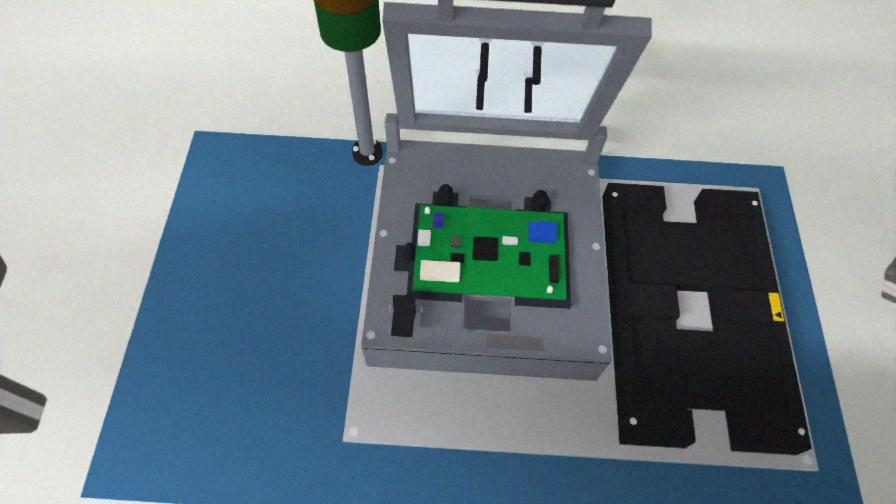

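Request:
{"api": "move", "payload": {
  "joints": {"right_shoulder_pitch_rad":-1.984,"right_shoulder_roll_rad":-1.482,"right_shoulder_yaw_rad":1.301,"right_elbow_rad":-1.95,"right_forearm_roll_rad":-1.937,"right_wrist_pitch_rad":1.402,"right_hand_roll_rad":-0.843,"right_gripper_m":0.1},
  "min_time_s": 1,
  "cameras": []
}}

Request:
{"api": "move", "payload": {
  "target": {"side":"right","x":0.322,"y":-0.037,"z":1.07,"quat_wxyz":[0.999,-0.0004,-0.0436,-0.0087]},
  "cameras": []
}}

Request:
{"api": "move", "payload": {
  "target": {"side":"right","x":0.332,"y":-0.037,"z":1.01,"quat_wxyz":[0.999,-0.0004,-0.0436,-0.0087]},
  "cameras": []
}}

Request:
{"api": "move", "payload": {
  "target": {"side":"right","x":0.335,"y":-0.037,"z":0.985,"quat_wxyz":[0.999,-0.0004,-0.0436,-0.0087]},
  "cameras": ["right_wrist_camera","head_camera"]
}}

Scene clock: 202.57 s.
Joint torques (N m): left_arm=[-8.15 4.77 7.96 1.41 0.25 -0.4 0.16] | right_arm=[-15.58 -5.48 -10.55 2.35 -0.48 -0.55 0.38]
External joint torques (N m): left_arm=[0.3 -0.09 0.45 -0.05 0.08 0.01 0.16] | right_arm=[0.73 0.82 0.01 0.23 -0.44 -0.3 0.38]
Motor temperatures (°C): left_arm=[29 31 29 32 38 34 40] | right_arm=[34 33 29 32 45 35 36]
Wrist force (N): left_arm=[-1.7 1.1 -9.2] | right_arm=[2.2 9.9 -13.0]
Wrist torque (N m): left_arm=[-0.12 -0.36 -0.21] | right_arm=[-0.02 0.83 0.53]
Wrist force, peak (N): left_arm=[-1.9 1.1 -9.5] | right_arm=[2.2 10.6 -13.3]
move: done
base_odometry: x=-2.012 y=-0.014 heading=-2.495
lidar_m: 0.47 0.24 0.29 0.74 3.42 4.28 4.14 1.88 1.42 0.98 1.04 0.87
base_status: not commanded
joint_positions: torso_squat_rad=+0.350 torso_shift_rad=+0.000 torso_pitch_rad=+0.500 torso_yaw_rad=+0.000 left_shoulder_pitch_rad=-1.872 left_shoulder_roll_rad=+1.819 left_shoulder_yaw_rad=-1.358 left_elbow_rad=-2.517 left_forearm_roll_rad=+1.785 left_wrist_pitch_rad=+1.134 left_hand_roll_rad=+1.172 left_gripper_m=+0.000 right_shoulder_pitch_rad=-1.984 right_shoulder_roll_rad=-1.482 right_shoulder_yaw_rad=+1.301 right_elbow_rad=-1.950 right_forearm_roll_rad=-1.937 right_wrist_pitch_rad=+1.402 right_hand_roll_rad=-0.843 right_gripper_m=+0.099 head_pan_rad=+0.000 head_tilt_rad=+0.600
joint_status: all done
wheel_motors_off: 0
motor_effort: left_wheel=+2(3) right_wheel=-3(4)
chest: x=-0.0797 y=-0.0007 z=+1.2096 quat_wxyz=(+0.969, +0.000, +0.247, +0.000) (m; base frame)
left_hand: x=+0.1801 y=+0.1999 z=+1.0699 quat_wxyz=(+0.995, -0.100, +0.000, +0.000) (m; base frame)
right_hand: x=+0.2922 y=-0.1823 z=+1.1106 quat_wxyz=(+0.993, +0.090, +0.020, +0.069) (m; base frame)
pictures: none
No camera images: "cameras" was empty.

Scene clock: 204.03 s.
Joint torques (N m): left_arm=[-7.81 4.6 7.94 1.48 0.3 -0.38 0.17] | right_arm=[-20.5 -7.16 -9.13 2.18 0.05 0.09 0.39]
External joint torques (N m): left_arm=[0.64 -0.26 0.42 0.03 0.13 0.03 0.17] | right_arm=[1.11 -0.39 1.66 0.65 -0.35 0.11 0.39]
Motor temperatures (°C): left_arm=[29 31 29 32 38 34 40] | right_arm=[34 33 29 32 45 35 36]
Wrist force (N): left_arm=[-1.9 1.1 -9.0] | right_arm=[1.7 11.0 -13.0]
Wrist torque (N m): left_arm=[-0.11 -0.40 -0.21] | right_arm=[-0.08 0.81 0.53]
Wrist force, peak (N): left_arm=[-1.8 0.9 -9.3] | right_arm=[1.7 11.4 -13.5]
move: done
base_odometry: x=-2.012 y=-0.014 heading=-2.495
lidar_m: 0.46 0.24 0.29 0.74 3.42 4.27 4.13 1.88 1.43 0.98 1.04 0.88
base_status: not commanded
joint_positions: torso_squat_rad=+0.350 torso_shift_rad=+0.000 torso_pitch_rad=+0.500 torso_yaw_rad=+0.000 left_shoulder_pitch_rad=-1.872 left_shoulder_roll_rad=+1.819 left_shoulder_yaw_rad=-1.358 left_elbow_rad=-2.517 left_forearm_roll_rad=+1.785 left_wrist_pitch_rad=+1.134 left_hand_roll_rad=+1.172 left_gripper_m=+0.000 right_shoulder_pitch_rad=-2.111 right_shoulder_roll_rad=-0.884 right_shoulder_yaw_rad=+1.394 right_elbow_rad=-1.746 right_forearm_roll_rad=-1.633 right_wrist_pitch_rad=+1.449 right_hand_roll_rad=-1.420 right_gripper_m=+0.099 head_pan_rad=+0.000 head_tilt_rad=+0.600
joint_status: all done
wheel_motors_off: 0
motor_effort: left_wheel=+2(3) right_wheel=-2(3)
chest: x=-0.0797 y=-0.0007 z=+1.2096 quat_wxyz=(+0.969, +0.000, +0.247, +0.000) (m; base frame)
left_hand: x=+0.1801 y=+0.1998 z=+1.0699 quat_wxyz=(+0.995, -0.100, +0.000, +0.000) (m; base frame)
right_hand: x=+0.3218 y=-0.0369 z=+1.0702 quat_wxyz=(+0.999, +0.000, -0.044, -0.009) (m; base frame)
right_hand_status: reached (checked arc, planned for 0.9 s): 0 mm and 0.1 deg off.
pictures: none
No camera images: "cameras" was empty.

Scene clock: 205.10 s.
Joint torques (N m): left_arm=[-7.93 4.42 7.81 1.53 0.31 -0.42 0.14] | right_arm=[-21.25 -5.84 -10.45 1.27 0.19 0.22 0.24]
External joint torques (N m): left_arm=[0.53 -0.43 0.3 0.07 0.13 -0.01 0.14] | right_arm=[0.91 1.09 0.28 0.54 -0.2 0.25 0.23]
Motor temperatures (°C): left_arm=[29 31 29 32 38 34 40] | right_arm=[34 33 29 32 45 35 36]
Wrist force (N): left_arm=[-1.8 1.1 -8.9] | right_arm=[1.8 10.8 -13.2]
Wrist torque (N m): left_arm=[-0.11 -0.39 -0.22] | right_arm=[-0.08 0.81 0.53]
Wrist force, peak (N): left_arm=[-2.0 1.0 -9.3] | right_arm=[1.8 11.2 -14.3]
move: done
base_odometry: x=-2.012 y=-0.014 heading=-2.495
lidar_m: 0.46 0.23 0.29 0.73 3.42 4.27 4.13 1.87 1.43 0.98 1.04 0.87
base_status: not commanded
joint_positions: torso_squat_rad=+0.350 torso_shift_rad=+0.000 torso_pitch_rad=+0.500 torso_yaw_rad=+0.000 left_shoulder_pitch_rad=-1.872 left_shoulder_roll_rad=+1.819 left_shoulder_yaw_rad=-1.358 left_elbow_rad=-2.517 left_forearm_roll_rad=+1.785 left_wrist_pitch_rad=+1.134 left_hand_roll_rad=+1.172 left_gripper_m=+0.000 right_shoulder_pitch_rad=-2.011 right_shoulder_roll_rad=-0.830 right_shoulder_yaw_rad=+1.464 right_elbow_rad=-1.690 right_forearm_roll_rad=-1.524 right_wrist_pitch_rad=+1.347 right_hand_roll_rad=-1.404 right_gripper_m=+0.099 head_pan_rad=+0.000 head_tilt_rad=+0.600
joint_status: all done
wheel_motors_off: 0
motor_effort: left_wheel=+2(3) right_wheel=-2(3)
chest: x=-0.0797 y=-0.0007 z=+1.2096 quat_wxyz=(+0.969, +0.000, +0.247, +0.000) (m; base frame)
left_hand: x=+0.1801 y=+0.1998 z=+1.0699 quat_wxyz=(+0.995, -0.100, +0.000, +0.000) (m; base frame)
right_hand: x=+0.3317 y=-0.0373 z=+1.0103 quat_wxyz=(+0.999, +0.000, -0.044, -0.009) (m; base frame)
right_hand_status: reached (checked arc, planned for 0.4 s): 1 mm and 0.1 deg off.
pictures: none
No camera images: "cameras" was empty.

Scene clock: 205.83 s.
Joint torques (N m): left_arm=[-7.95 4.29 7.88 1.48 0.29 -0.4 0.11] | right_arm=[-21.02 -5.3 -10.11 0.95 0.11 -0.07 0.22]
External joint torques (N m): left_arm=[0.51 -0.56 0.37 0.03 0.11 0.01 0.12] | right_arm=[1.33 1.65 0.51 0.5 -0.28 -0.04 0.22]
Motor temperatures (°C): left_arm=[29 31 29 32 38 34 40] | right_arm=[34 33 29 32 45 35 36]
Wrist force (N): left_arm=[-1.6 1.0 -9.3] | right_arm=[1.9 10.7 -13.2]
Wrist torque (N m): left_arm=[-0.10 -0.34 -0.23] | right_arm=[-0.07 0.83 0.54]
Wrist force, peak (N): left_arm=[-1.8 1.3 -9.3] | right_arm=[1.7 11.3 -14.6]
move: done
base_odometry: x=-2.012 y=-0.014 heading=-2.495
lidar_m: 0.47 0.23 0.29 0.73 3.42 4.28 4.13 1.88 1.42 0.98 1.04 0.88
base_status: not commanded
joint_positions: torso_squat_rad=+0.350 torso_shift_rad=+0.000 torso_pitch_rad=+0.500 torso_yaw_rad=+0.000 left_shoulder_pitch_rad=-1.872 left_shoulder_roll_rad=+1.819 left_shoulder_yaw_rad=-1.358 left_elbow_rad=-2.517 left_forearm_roll_rad=+1.785 left_wrist_pitch_rad=+1.134 left_hand_roll_rad=+1.172 left_gripper_m=+0.000 right_shoulder_pitch_rad=-1.970 right_shoulder_roll_rad=-0.801 right_shoulder_yaw_rad=+1.491 right_elbow_rad=-1.653 right_forearm_roll_rad=-1.483 right_wrist_pitch_rad=+1.305 right_hand_roll_rad=-1.395 right_gripper_m=+0.099 head_pan_rad=+0.000 head_tilt_rad=+0.600
joint_status: all done
wheel_motors_off: 0
motor_effort: left_wheel=+2(3) right_wheel=-2(3)
chest: x=-0.0797 y=-0.0007 z=+1.2096 quat_wxyz=(+0.969, +0.000, +0.247, +0.000) (m; base frame)
left_hand: x=+0.1801 y=+0.1998 z=+1.0699 quat_wxyz=(+0.995, -0.100, +0.000, +0.000) (m; base frame)
right_hand: x=+0.3351 y=-0.0370 z=+0.9852 quat_wxyz=(+0.999, +0.000, -0.044, -0.009) (m; base frame)
right_hand_status: reached (checked arc, planned for 0.2 s): 0 mm and 0.0 deg off.
pictures: head_camera, right_wrist_camera
camera_calibration:
head_camera: T_world_to_cam=[[0.0365702, -0.998752, 0.0340072, -0.050554], [-0.871694, -0.0485219, -0.487642, 0.760145], [0.488684, -0.0118107, -0.872381, 1.12085], [0, 0, 0, 1]] pos_world=[0.116719, -0.000369147, 1.35021]
right_wrist_camera: T_world_to_cam=[[-0.993824, 0.0377684, -0.104343, 0.439667], [-0.0124967, 0.896224, 0.443426, -0.366242], [0.110262, 0.441991, -0.890217, 0.928124], [0, 0, 0, 1]] pos_world=[0.330038, -0.0985932, 1.03451]

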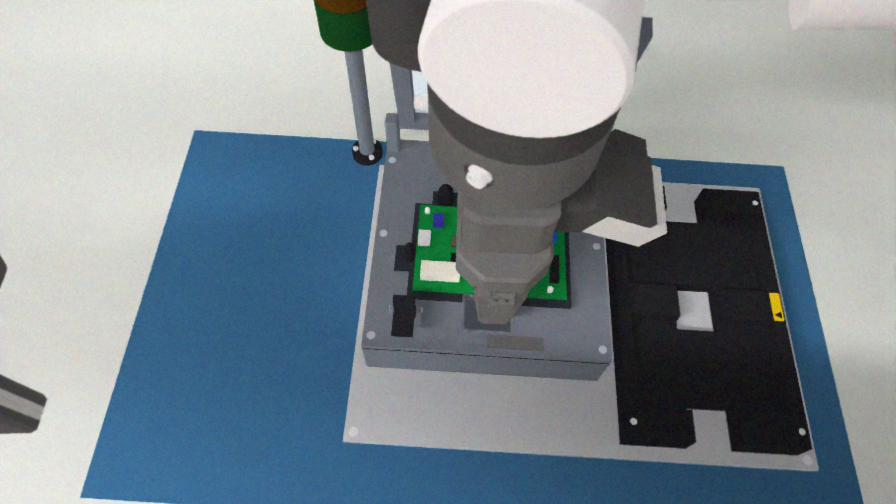

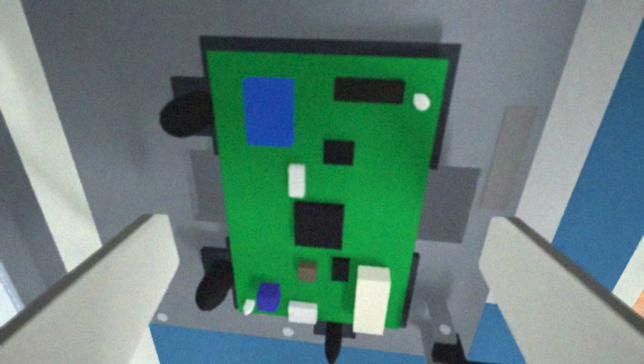

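Request:
{"api": "move", "payload": {
  "target": {"side":"right","x":0.3365,"y":-0.037,"z":0.96,"quat_wxyz":[0.999,-0.0004,-0.0436,-0.0087]},
  "cameras": []
}}

Request:
{"api": "move", "payload": {
  "joints": {"right_gripper_m":0.05},
  "cameras": []
}}

Request:
{"api": "move", "payload": {
  "target": {"side":"right","x":0.3365,"y":-0.037,"z":0.968,"quat_wxyz":[0.9932,0.1079,-0.0433,-0.0134]},
  "min_time_s": 1,
  "cameras": []
}}

Request:
{"api": "move", "payload": {
  "target": {"side":"right","x":0.3365,"y":-0.037,"z":0.967,"quat_wxyz":[0.9977,-0.0523,-0.0435,-0.0065]},
  "min_time_s": 1,
  "cameras": []
}}

Request:
{"api": "move", "payload": {
  "target": {"side":"right","x":0.3365,"y":-0.037,"z":0.974,"quat_wxyz":[0.9839,-0.1735,-0.0429,-0.001]},
  "min_time_s": 1,
  "cameras": []
}}

Request:
{"api": "move", "payload": {
  "target": {"side":"right","x":0.3365,"y":-0.037,"z":0.981,"quat_wxyz":[0.9694,-0.2417,-0.0423,0.002]},
  "min_time_s": 1,
  "cameras": ["head_camera","right_wrist_camera"]
}}

Scene clock: 216.03 s.
Joint torques (N m): left_arm=[-7.86 4.78 8.02 1.54 0.25 -0.27 0.16] | right_arm=[-20.31 -5.08 -9.14 0.6 0.14 -0.07 0.17]
External joint torques (N m): left_arm=[0.6 -0.07 0.51 0.09 0.07 0.14 0.17] | right_arm=[2.14 1.85 1.34 0.43 -0.24 -0.04 0.16]
Motor temperatures (°C): left_arm=[29 31 29 32 38 34 40] | right_arm=[35 33 29 32 45 35 36]
Wrist force (N): left_arm=[-1.9 1.1 -9.0] | right_arm=[1.6 10.8 -13.1]
Wrist torque (N m): left_arm=[-0.12 -0.40 -0.21] | right_arm=[-0.06 0.79 0.55]
Wrist force, peak (N): left_arm=[-1.8 1.0 -9.4] | right_arm=[1.0 10.1 -14.2]
move: done
base_odometry: x=-2.013 y=-0.014 heading=-2.495
lidar_m: 0.47 0.23 0.29 0.74 3.42 4.28 4.13 1.88 1.43 0.99 1.04 0.87
base_status: not commanded
joint_positions: torso_squat_rad=+0.350 torso_shift_rad=+0.000 torso_pitch_rad=+0.500 torso_yaw_rad=+0.000 left_shoulder_pitch_rad=-1.872 left_shoulder_roll_rad=+1.819 left_shoulder_yaw_rad=-1.358 left_elbow_rad=-2.517 left_forearm_roll_rad=+1.785 left_wrist_pitch_rad=+1.134 left_hand_roll_rad=+1.172 left_gripper_m=+0.000 right_shoulder_pitch_rad=-1.929 right_shoulder_roll_rad=-0.772 right_shoulder_yaw_rad=+1.517 right_elbow_rad=-1.618 right_forearm_roll_rad=-1.443 right_wrist_pitch_rad=+1.263 right_hand_roll_rad=-1.391 right_gripper_m=+0.099 head_pan_rad=+0.000 head_tilt_rad=+0.600
joint_status: all done
wheel_motors_off: 0
motor_effort: left_wheel=+1(3) right_wheel=-1(4)
chest: x=-0.0797 y=-0.0007 z=+1.2096 quat_wxyz=(+0.969, +0.000, +0.247, +0.000) (m; base frame)
left_hand: x=+0.1801 y=+0.1998 z=+1.0699 quat_wxyz=(+0.995, -0.100, +0.000, +0.000) (m; base frame)
right_hand: x=+0.3367 y=-0.0370 z=+0.9603 quat_wxyz=(+0.999, +0.000, -0.044, -0.009) (m; base frame)
right_hand_status: reached (checked arc, planned for 0.2 s): 0 mm and 0.0 deg off.
pictures: none
No camera images: "cameras" was empty.

Scene clock: 217.10 s.
Joint torques (N m): left_arm=[-7.92 4.52 7.81 1.48 0.3 -0.45 0.08] | right_arm=[-17.33 -3.15 -8.5 -4.05 -3.57 1.13 0.1]
External joint torques (N m): left_arm=[0.53 -0.34 0.3 0.02 0.13 -0.04 0.08] | right_arm=[5.14 3.78 1.98 -4.24 -3.96 1.16 0.1]
Motor temperatures (°C): left_arm=[29 31 29 32 38 34 40] | right_arm=[35 33 29 32 45 35 36]
Wrist force (N): left_arm=[-1.7 0.9 -9.1] | right_arm=[16.4 12.1 -16.1]
Wrist torque (N m): left_arm=[-0.08 -0.37 -0.21] | right_arm=[-0.07 0.31 0.41]
Wrist force, peak (N): left_arm=[-1.9 1.2 -9.5] | right_arm=[26.4 13.3 -18.2]
move: off_target
base_odometry: x=-2.013 y=-0.014 heading=-2.495
lidar_m: 0.47 0.24 0.28 0.75 3.41 4.27 4.12 1.88 1.42 0.98 1.05 0.87
base_status: not commanded
joint_positions: torso_squat_rad=+0.350 torso_shift_rad=+0.000 torso_pitch_rad=+0.500 torso_yaw_rad=+0.000 left_shoulder_pitch_rad=-1.872 left_shoulder_roll_rad=+1.819 left_shoulder_yaw_rad=-1.358 left_elbow_rad=-2.517 left_forearm_roll_rad=+1.785 left_wrist_pitch_rad=+1.134 left_hand_roll_rad=+1.172 left_gripper_m=+0.000 right_shoulder_pitch_rad=-1.929 right_shoulder_roll_rad=-0.773 right_shoulder_yaw_rad=+1.517 right_elbow_rad=-1.617 right_forearm_roll_rad=-1.442 right_wrist_pitch_rad=+1.263 right_hand_roll_rad=-1.391 right_gripper_m=+0.070 head_pan_rad=+0.000 head_tilt_rad=+0.600
joint_status: right_gripper_m off_target (ended at +0.070, target +0.050)
wheel_motors_off: 0
motor_effort: left_wheel=+0(2) right_wheel=-5(6)
chest: x=-0.0795 y=-0.0007 z=+1.2096 quat_wxyz=(+0.969, +0.000, +0.247, +0.000) (m; base frame)
left_hand: x=+0.1803 y=+0.1998 z=+1.0698 quat_wxyz=(+0.995, -0.100, +0.000, +0.000) (m; base frame)
right_hand: x=+0.3377 y=-0.0371 z=+0.9606 quat_wxyz=(+0.999, +0.000, -0.045, -0.009) (m; base frame)
pictures: none
No camera images: "cameras" was empty.

Scene clock: 218.43 s.
Joint torques (N m): left_arm=[-8.16 4.61 7.9 1.37 0.29 -0.43 0.05] | right_arm=[-19.87 -1.89 -14.64 -3.3 -1.73 -3.17 -0.28]
External joint torques (N m): left_arm=[0.3 -0.24 0.39 -0.09 0.11 -0.02 0.05] | right_arm=[1.57 5.31 -3.61 -2.97 -2.01 -2.7 -0.29]
Motor temperatures (°C): left_arm=[29 31 29 32 38 34 40] | right_arm=[35 33 29 32 45 35 36]
Wrist force (N): left_arm=[-1.4 1.3 -9.0] | right_arm=[5.4 -3.3 -13.7]
Wrist torque (N m): left_arm=[-0.14 -0.35 -0.21] | right_arm=[-0.26 0.75 1.09]
Wrist force, peak (N): left_arm=[-1.5 1.3 -9.4] | right_arm=[28.6 -10.8 -8.9]
move: done
base_odometry: x=-2.013 y=-0.014 heading=-2.495
lidar_m: 0.46 0.24 0.29 0.75 3.42 4.28 4.13 1.89 1.43 0.99 1.04 0.88
base_status: not commanded
joint_positions: torso_squat_rad=+0.350 torso_shift_rad=+0.000 torso_pitch_rad=+0.500 torso_yaw_rad=+0.000 left_shoulder_pitch_rad=-1.872 left_shoulder_roll_rad=+1.819 left_shoulder_yaw_rad=-1.358 left_elbow_rad=-2.517 left_forearm_roll_rad=+1.785 left_wrist_pitch_rad=+1.134 left_hand_roll_rad=+1.172 left_gripper_m=+0.000 right_shoulder_pitch_rad=-1.843 right_shoulder_roll_rad=-0.931 right_shoulder_yaw_rad=+1.451 right_elbow_rad=-1.735 right_forearm_roll_rad=-1.455 right_wrist_pitch_rad=+1.080 right_hand_roll_rad=-1.337 right_gripper_m=+0.070 head_pan_rad=+0.000 head_tilt_rad=+0.600
joint_status: all done
wheel_motors_off: 0
motor_effort: left_wheel=+0(3) right_wheel=-2(6)
chest: x=-0.0797 y=-0.0008 z=+1.2096 quat_wxyz=(+0.969, +0.001, +0.247, +0.000) (m; base frame)
left_hand: x=+0.1802 y=+0.1997 z=+1.0699 quat_wxyz=(+0.995, -0.100, +0.000, +0.000) (m; base frame)
right_hand: x=+0.3369 y=-0.0382 z=+0.9682 quat_wxyz=(+0.993, +0.106, -0.044, -0.014) (m; base frame)
right_hand_status: reached (checked arc, planned for 1.0 s): 1 mm and 0.2 deg off.
pictures: none
No camera images: "cameras" was empty.

Scene clock: 219.77 s.
Joint torques (N m): left_arm=[-8.15 4.57 8.07 1.43 0.3 -0.41 0.13] | right_arm=[-19.37 -10.51 -3.48 1.7 0.32 4.81 0.34]
External joint torques (N m): left_arm=[0.31 -0.28 0.56 -0.02 0.12 0 0.14] | right_arm=[3.47 -3.58 6.69 1.17 -0.1 4.64 0.34]
Motor temperatures (°C): left_arm=[29 31 29 32 38 34 40] | right_arm=[35 33 29 32 45 35 36]
Wrist force (N): left_arm=[-1.6 1.3 -9.0] | right_arm=[3.4 30.0 -13.8]
Wrist torque (N m): left_arm=[-0.14 -0.36 -0.20] | right_arm=[0.46 0.65 -0.04]
Wrist force, peak (N): left_arm=[-1.9 1.1 -9.3] | right_arm=[1.8 32.2 -11.8]
move: done
base_odometry: x=-2.013 y=-0.014 heading=-2.495
lidar_m: 0.47 0.23 0.29 0.75 3.42 4.28 4.14 1.89 1.42 0.98 1.04 0.89
base_status: not commanded
joint_positions: torso_squat_rad=+0.350 torso_shift_rad=+0.000 torso_pitch_rad=+0.500 torso_yaw_rad=+0.000 left_shoulder_pitch_rad=-1.872 left_shoulder_roll_rad=+1.819 left_shoulder_yaw_rad=-1.358 left_elbow_rad=-2.517 left_forearm_roll_rad=+1.785 left_wrist_pitch_rad=+1.134 left_hand_roll_rad=+1.172 left_gripper_m=+0.000 right_shoulder_pitch_rad=-1.979 right_shoulder_roll_rad=-0.699 right_shoulder_yaw_rad=+1.538 right_elbow_rad=-1.557 right_forearm_roll_rad=-1.462 right_wrist_pitch_rad=+1.361 right_hand_roll_rad=-1.400 right_gripper_m=+0.069 head_pan_rad=+0.000 head_tilt_rad=+0.600
joint_status: all done
wheel_motors_off: 0
motor_effort: left_wheel=+1(2) right_wheel=-4(5)
chest: x=-0.0796 y=-0.0005 z=+1.2096 quat_wxyz=(+0.969, +0.000, +0.247, +0.000) (m; base frame)
left_hand: x=+0.1802 y=+0.2001 z=+1.0698 quat_wxyz=(+0.995, -0.100, +0.000, +0.000) (m; base frame)
right_hand: x=+0.3365 y=-0.0353 z=+0.9676 quat_wxyz=(+0.998, -0.051, -0.044, -0.006) (m; base frame)
right_hand_status: reached (checked arc, planned for 1.0 s): 2 mm and 0.2 deg off.
pictures: none
No camera images: "cameras" was empty.

Scene clock: 221.10 s.
Joint torques (N m): left_arm=[-7.98 4.33 7.88 1.39 0.3 -0.4 0.13] | right_arm=[-22.69 -5.01 -7.71 1.97 0.06 0.7 0.31]
External joint torques (N m): left_arm=[0.48 -0.53 0.37 -0.06 0.13 0.01 0.14] | right_arm=[0.77 2.12 1.33 0.73 -0.46 0.04 0.3]
Motor temperatures (°C): left_arm=[29 31 29 32 38 34 40] | right_arm=[35 33 29 32 45 35 36]
Wrist force (N): left_arm=[-1.8 1.2 -9.1] | right_arm=[1.9 13.2 -13.0]
Wrist torque (N m): left_arm=[-0.13 -0.38 -0.20] | right_arm=[-0.21 0.86 0.53]
Wrist force, peak (N): left_arm=[-1.8 1.0 -9.4] | right_arm=[4.7 32.4 -12.5]
move: done
base_odometry: x=-2.013 y=-0.014 heading=-2.495
lidar_m: 0.47 0.24 0.29 0.75 3.42 4.27 4.13 1.88 1.43 0.99 1.04 0.88
base_status: not commanded
joint_positions: torso_squat_rad=+0.350 torso_shift_rad=+0.000 torso_pitch_rad=+0.500 torso_yaw_rad=+0.000 left_shoulder_pitch_rad=-1.872 left_shoulder_roll_rad=+1.819 left_shoulder_yaw_rad=-1.358 left_elbow_rad=-2.517 left_forearm_roll_rad=+1.785 left_wrist_pitch_rad=+1.134 left_hand_roll_rad=+1.172 left_gripper_m=+0.000 right_shoulder_pitch_rad=-2.053 right_shoulder_roll_rad=-0.511 right_shoulder_yaw_rad=+1.603 right_elbow_rad=-1.368 right_forearm_roll_rad=-1.492 right_wrist_pitch_rad=+1.561 right_hand_roll_rad=-1.388 right_gripper_m=+0.069 head_pan_rad=+0.000 head_tilt_rad=+0.600
joint_status: all done
wheel_motors_off: 0
motor_effort: left_wheel=+1(3) right_wheel=-4(5)
chest: x=-0.0797 y=-0.0007 z=+1.2096 quat_wxyz=(+0.969, +0.000, +0.247, +0.000) (m; base frame)
left_hand: x=+0.1802 y=+0.1998 z=+1.0699 quat_wxyz=(+0.995, -0.100, +0.000, +0.000) (m; base frame)
right_hand: x=+0.3361 y=-0.0372 z=+0.9744 quat_wxyz=(+0.984, -0.172, -0.044, -0.001) (m; base frame)
right_hand_status: reached (checked arc, planned for 1.0 s): 1 mm and 0.3 deg off.
pictures: none
No camera images: "cameras" was empty.

Scene clock: 222.43 s.
Joint torques (N m): left_arm=[-7.76 4.49 8.1 1.44 0.29 -0.35 0.11] | right_arm=[-23.43 -5.76 -6.79 2.56 0.38 0.91 0.32]
External joint torques (N m): left_arm=[0.69 -0.37 0.58 -0.02 0.12 0.06 0.11] | right_arm=[0.15 1.57 1.29 0.86 -0.21 0 0.32]
Motor temperatures (°C): left_arm=[29 31 29 32 38 34 40] | right_arm=[35 33 29 32 45 35 36]
Wrist force (N): left_arm=[-1.7 0.9 -9.2] | right_arm=[1.4 13.6 -13.0]
Wrist torque (N m): left_arm=[-0.08 -0.37 -0.21] | right_arm=[-0.21 0.84 0.52]
Wrist force, peak (N): left_arm=[-1.7 1.0 -9.4] | right_arm=[2.3 12.7 -24.1]
move: done
base_odometry: x=-2.013 y=-0.014 heading=-2.495
lidar_m: 0.46 0.24 0.29 0.74 3.41 4.27 4.13 1.88 1.43 0.99 1.04 0.87
base_status: not commanded
joint_positions: torso_squat_rad=+0.350 torso_shift_rad=+0.000 torso_pitch_rad=+0.500 torso_yaw_rad=+0.000 left_shoulder_pitch_rad=-1.872 left_shoulder_roll_rad=+1.819 left_shoulder_yaw_rad=-1.358 left_elbow_rad=-2.517 left_forearm_roll_rad=+1.785 left_wrist_pitch_rad=+1.134 left_hand_roll_rad=+1.172 left_gripper_m=+0.000 right_shoulder_pitch_rad=-2.085 right_shoulder_roll_rad=-0.390 right_shoulder_yaw_rad=+1.643 right_elbow_rad=-1.220 right_forearm_roll_rad=-1.510 right_wrist_pitch_rad=+1.673 right_hand_roll_rad=-1.347 right_gripper_m=+0.069 head_pan_rad=+0.000 head_tilt_rad=+0.600
joint_status: all done
wheel_motors_off: 0
motor_effort: left_wheel=+0(3) right_wheel=-2(5)
chest: x=-0.0797 y=-0.0007 z=+1.2096 quat_wxyz=(+0.969, +0.000, +0.247, +0.000) (m; base frame)
left_hand: x=+0.1801 y=+0.1998 z=+1.0699 quat_wxyz=(+0.995, -0.100, +0.000, +0.000) (m; base frame)
right_hand: x=+0.3363 y=-0.0370 z=+0.9811 quat_wxyz=(+0.970, -0.241, -0.043, +0.002) (m; base frame)
right_hand_status: reached (checked arc, planned for 1.0 s): 0 mm and 0.1 deg off.
pictures: head_camera, right_wrist_camera
camera_calibration:
head_camera: T_world_to_cam=[[0.0365649, -0.998753, 0.0339996, -0.0505482], [-0.871699, -0.0485135, -0.487634, 0.76013], [0.488675, -0.0118071, -0.872386, 1.12086], [0, 0, 0, 1]] pos_world=[0.116715, -0.000374419, 1.35021]
right_wrist_camera: T_world_to_cam=[[-0.994238, -0.0142263, -0.106244, 0.440552], [-0.0114092, 0.999568, -0.0270755, 0.100647], [0.106583, -0.0257074, -0.993971, 1.01011], [0, 0, 0, 1]] pos_world=[0.331501, -0.068369, 1.05355]

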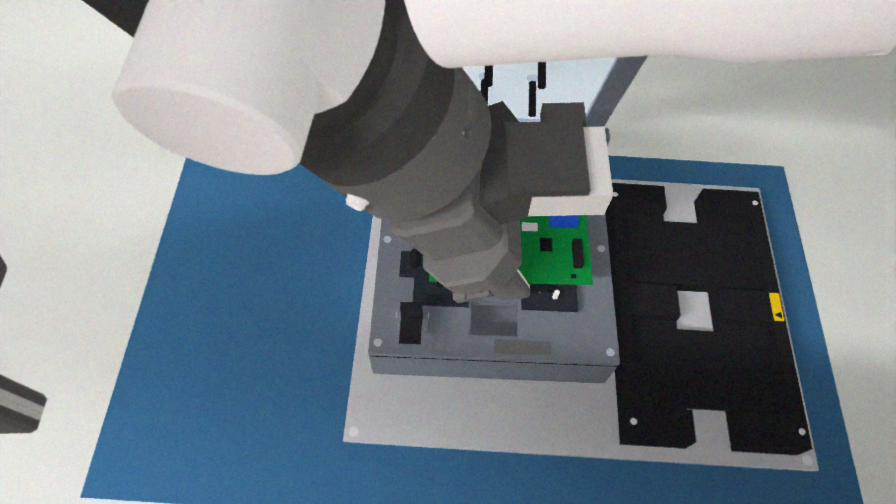

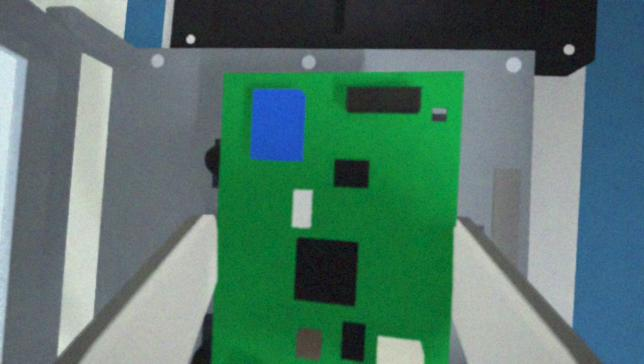

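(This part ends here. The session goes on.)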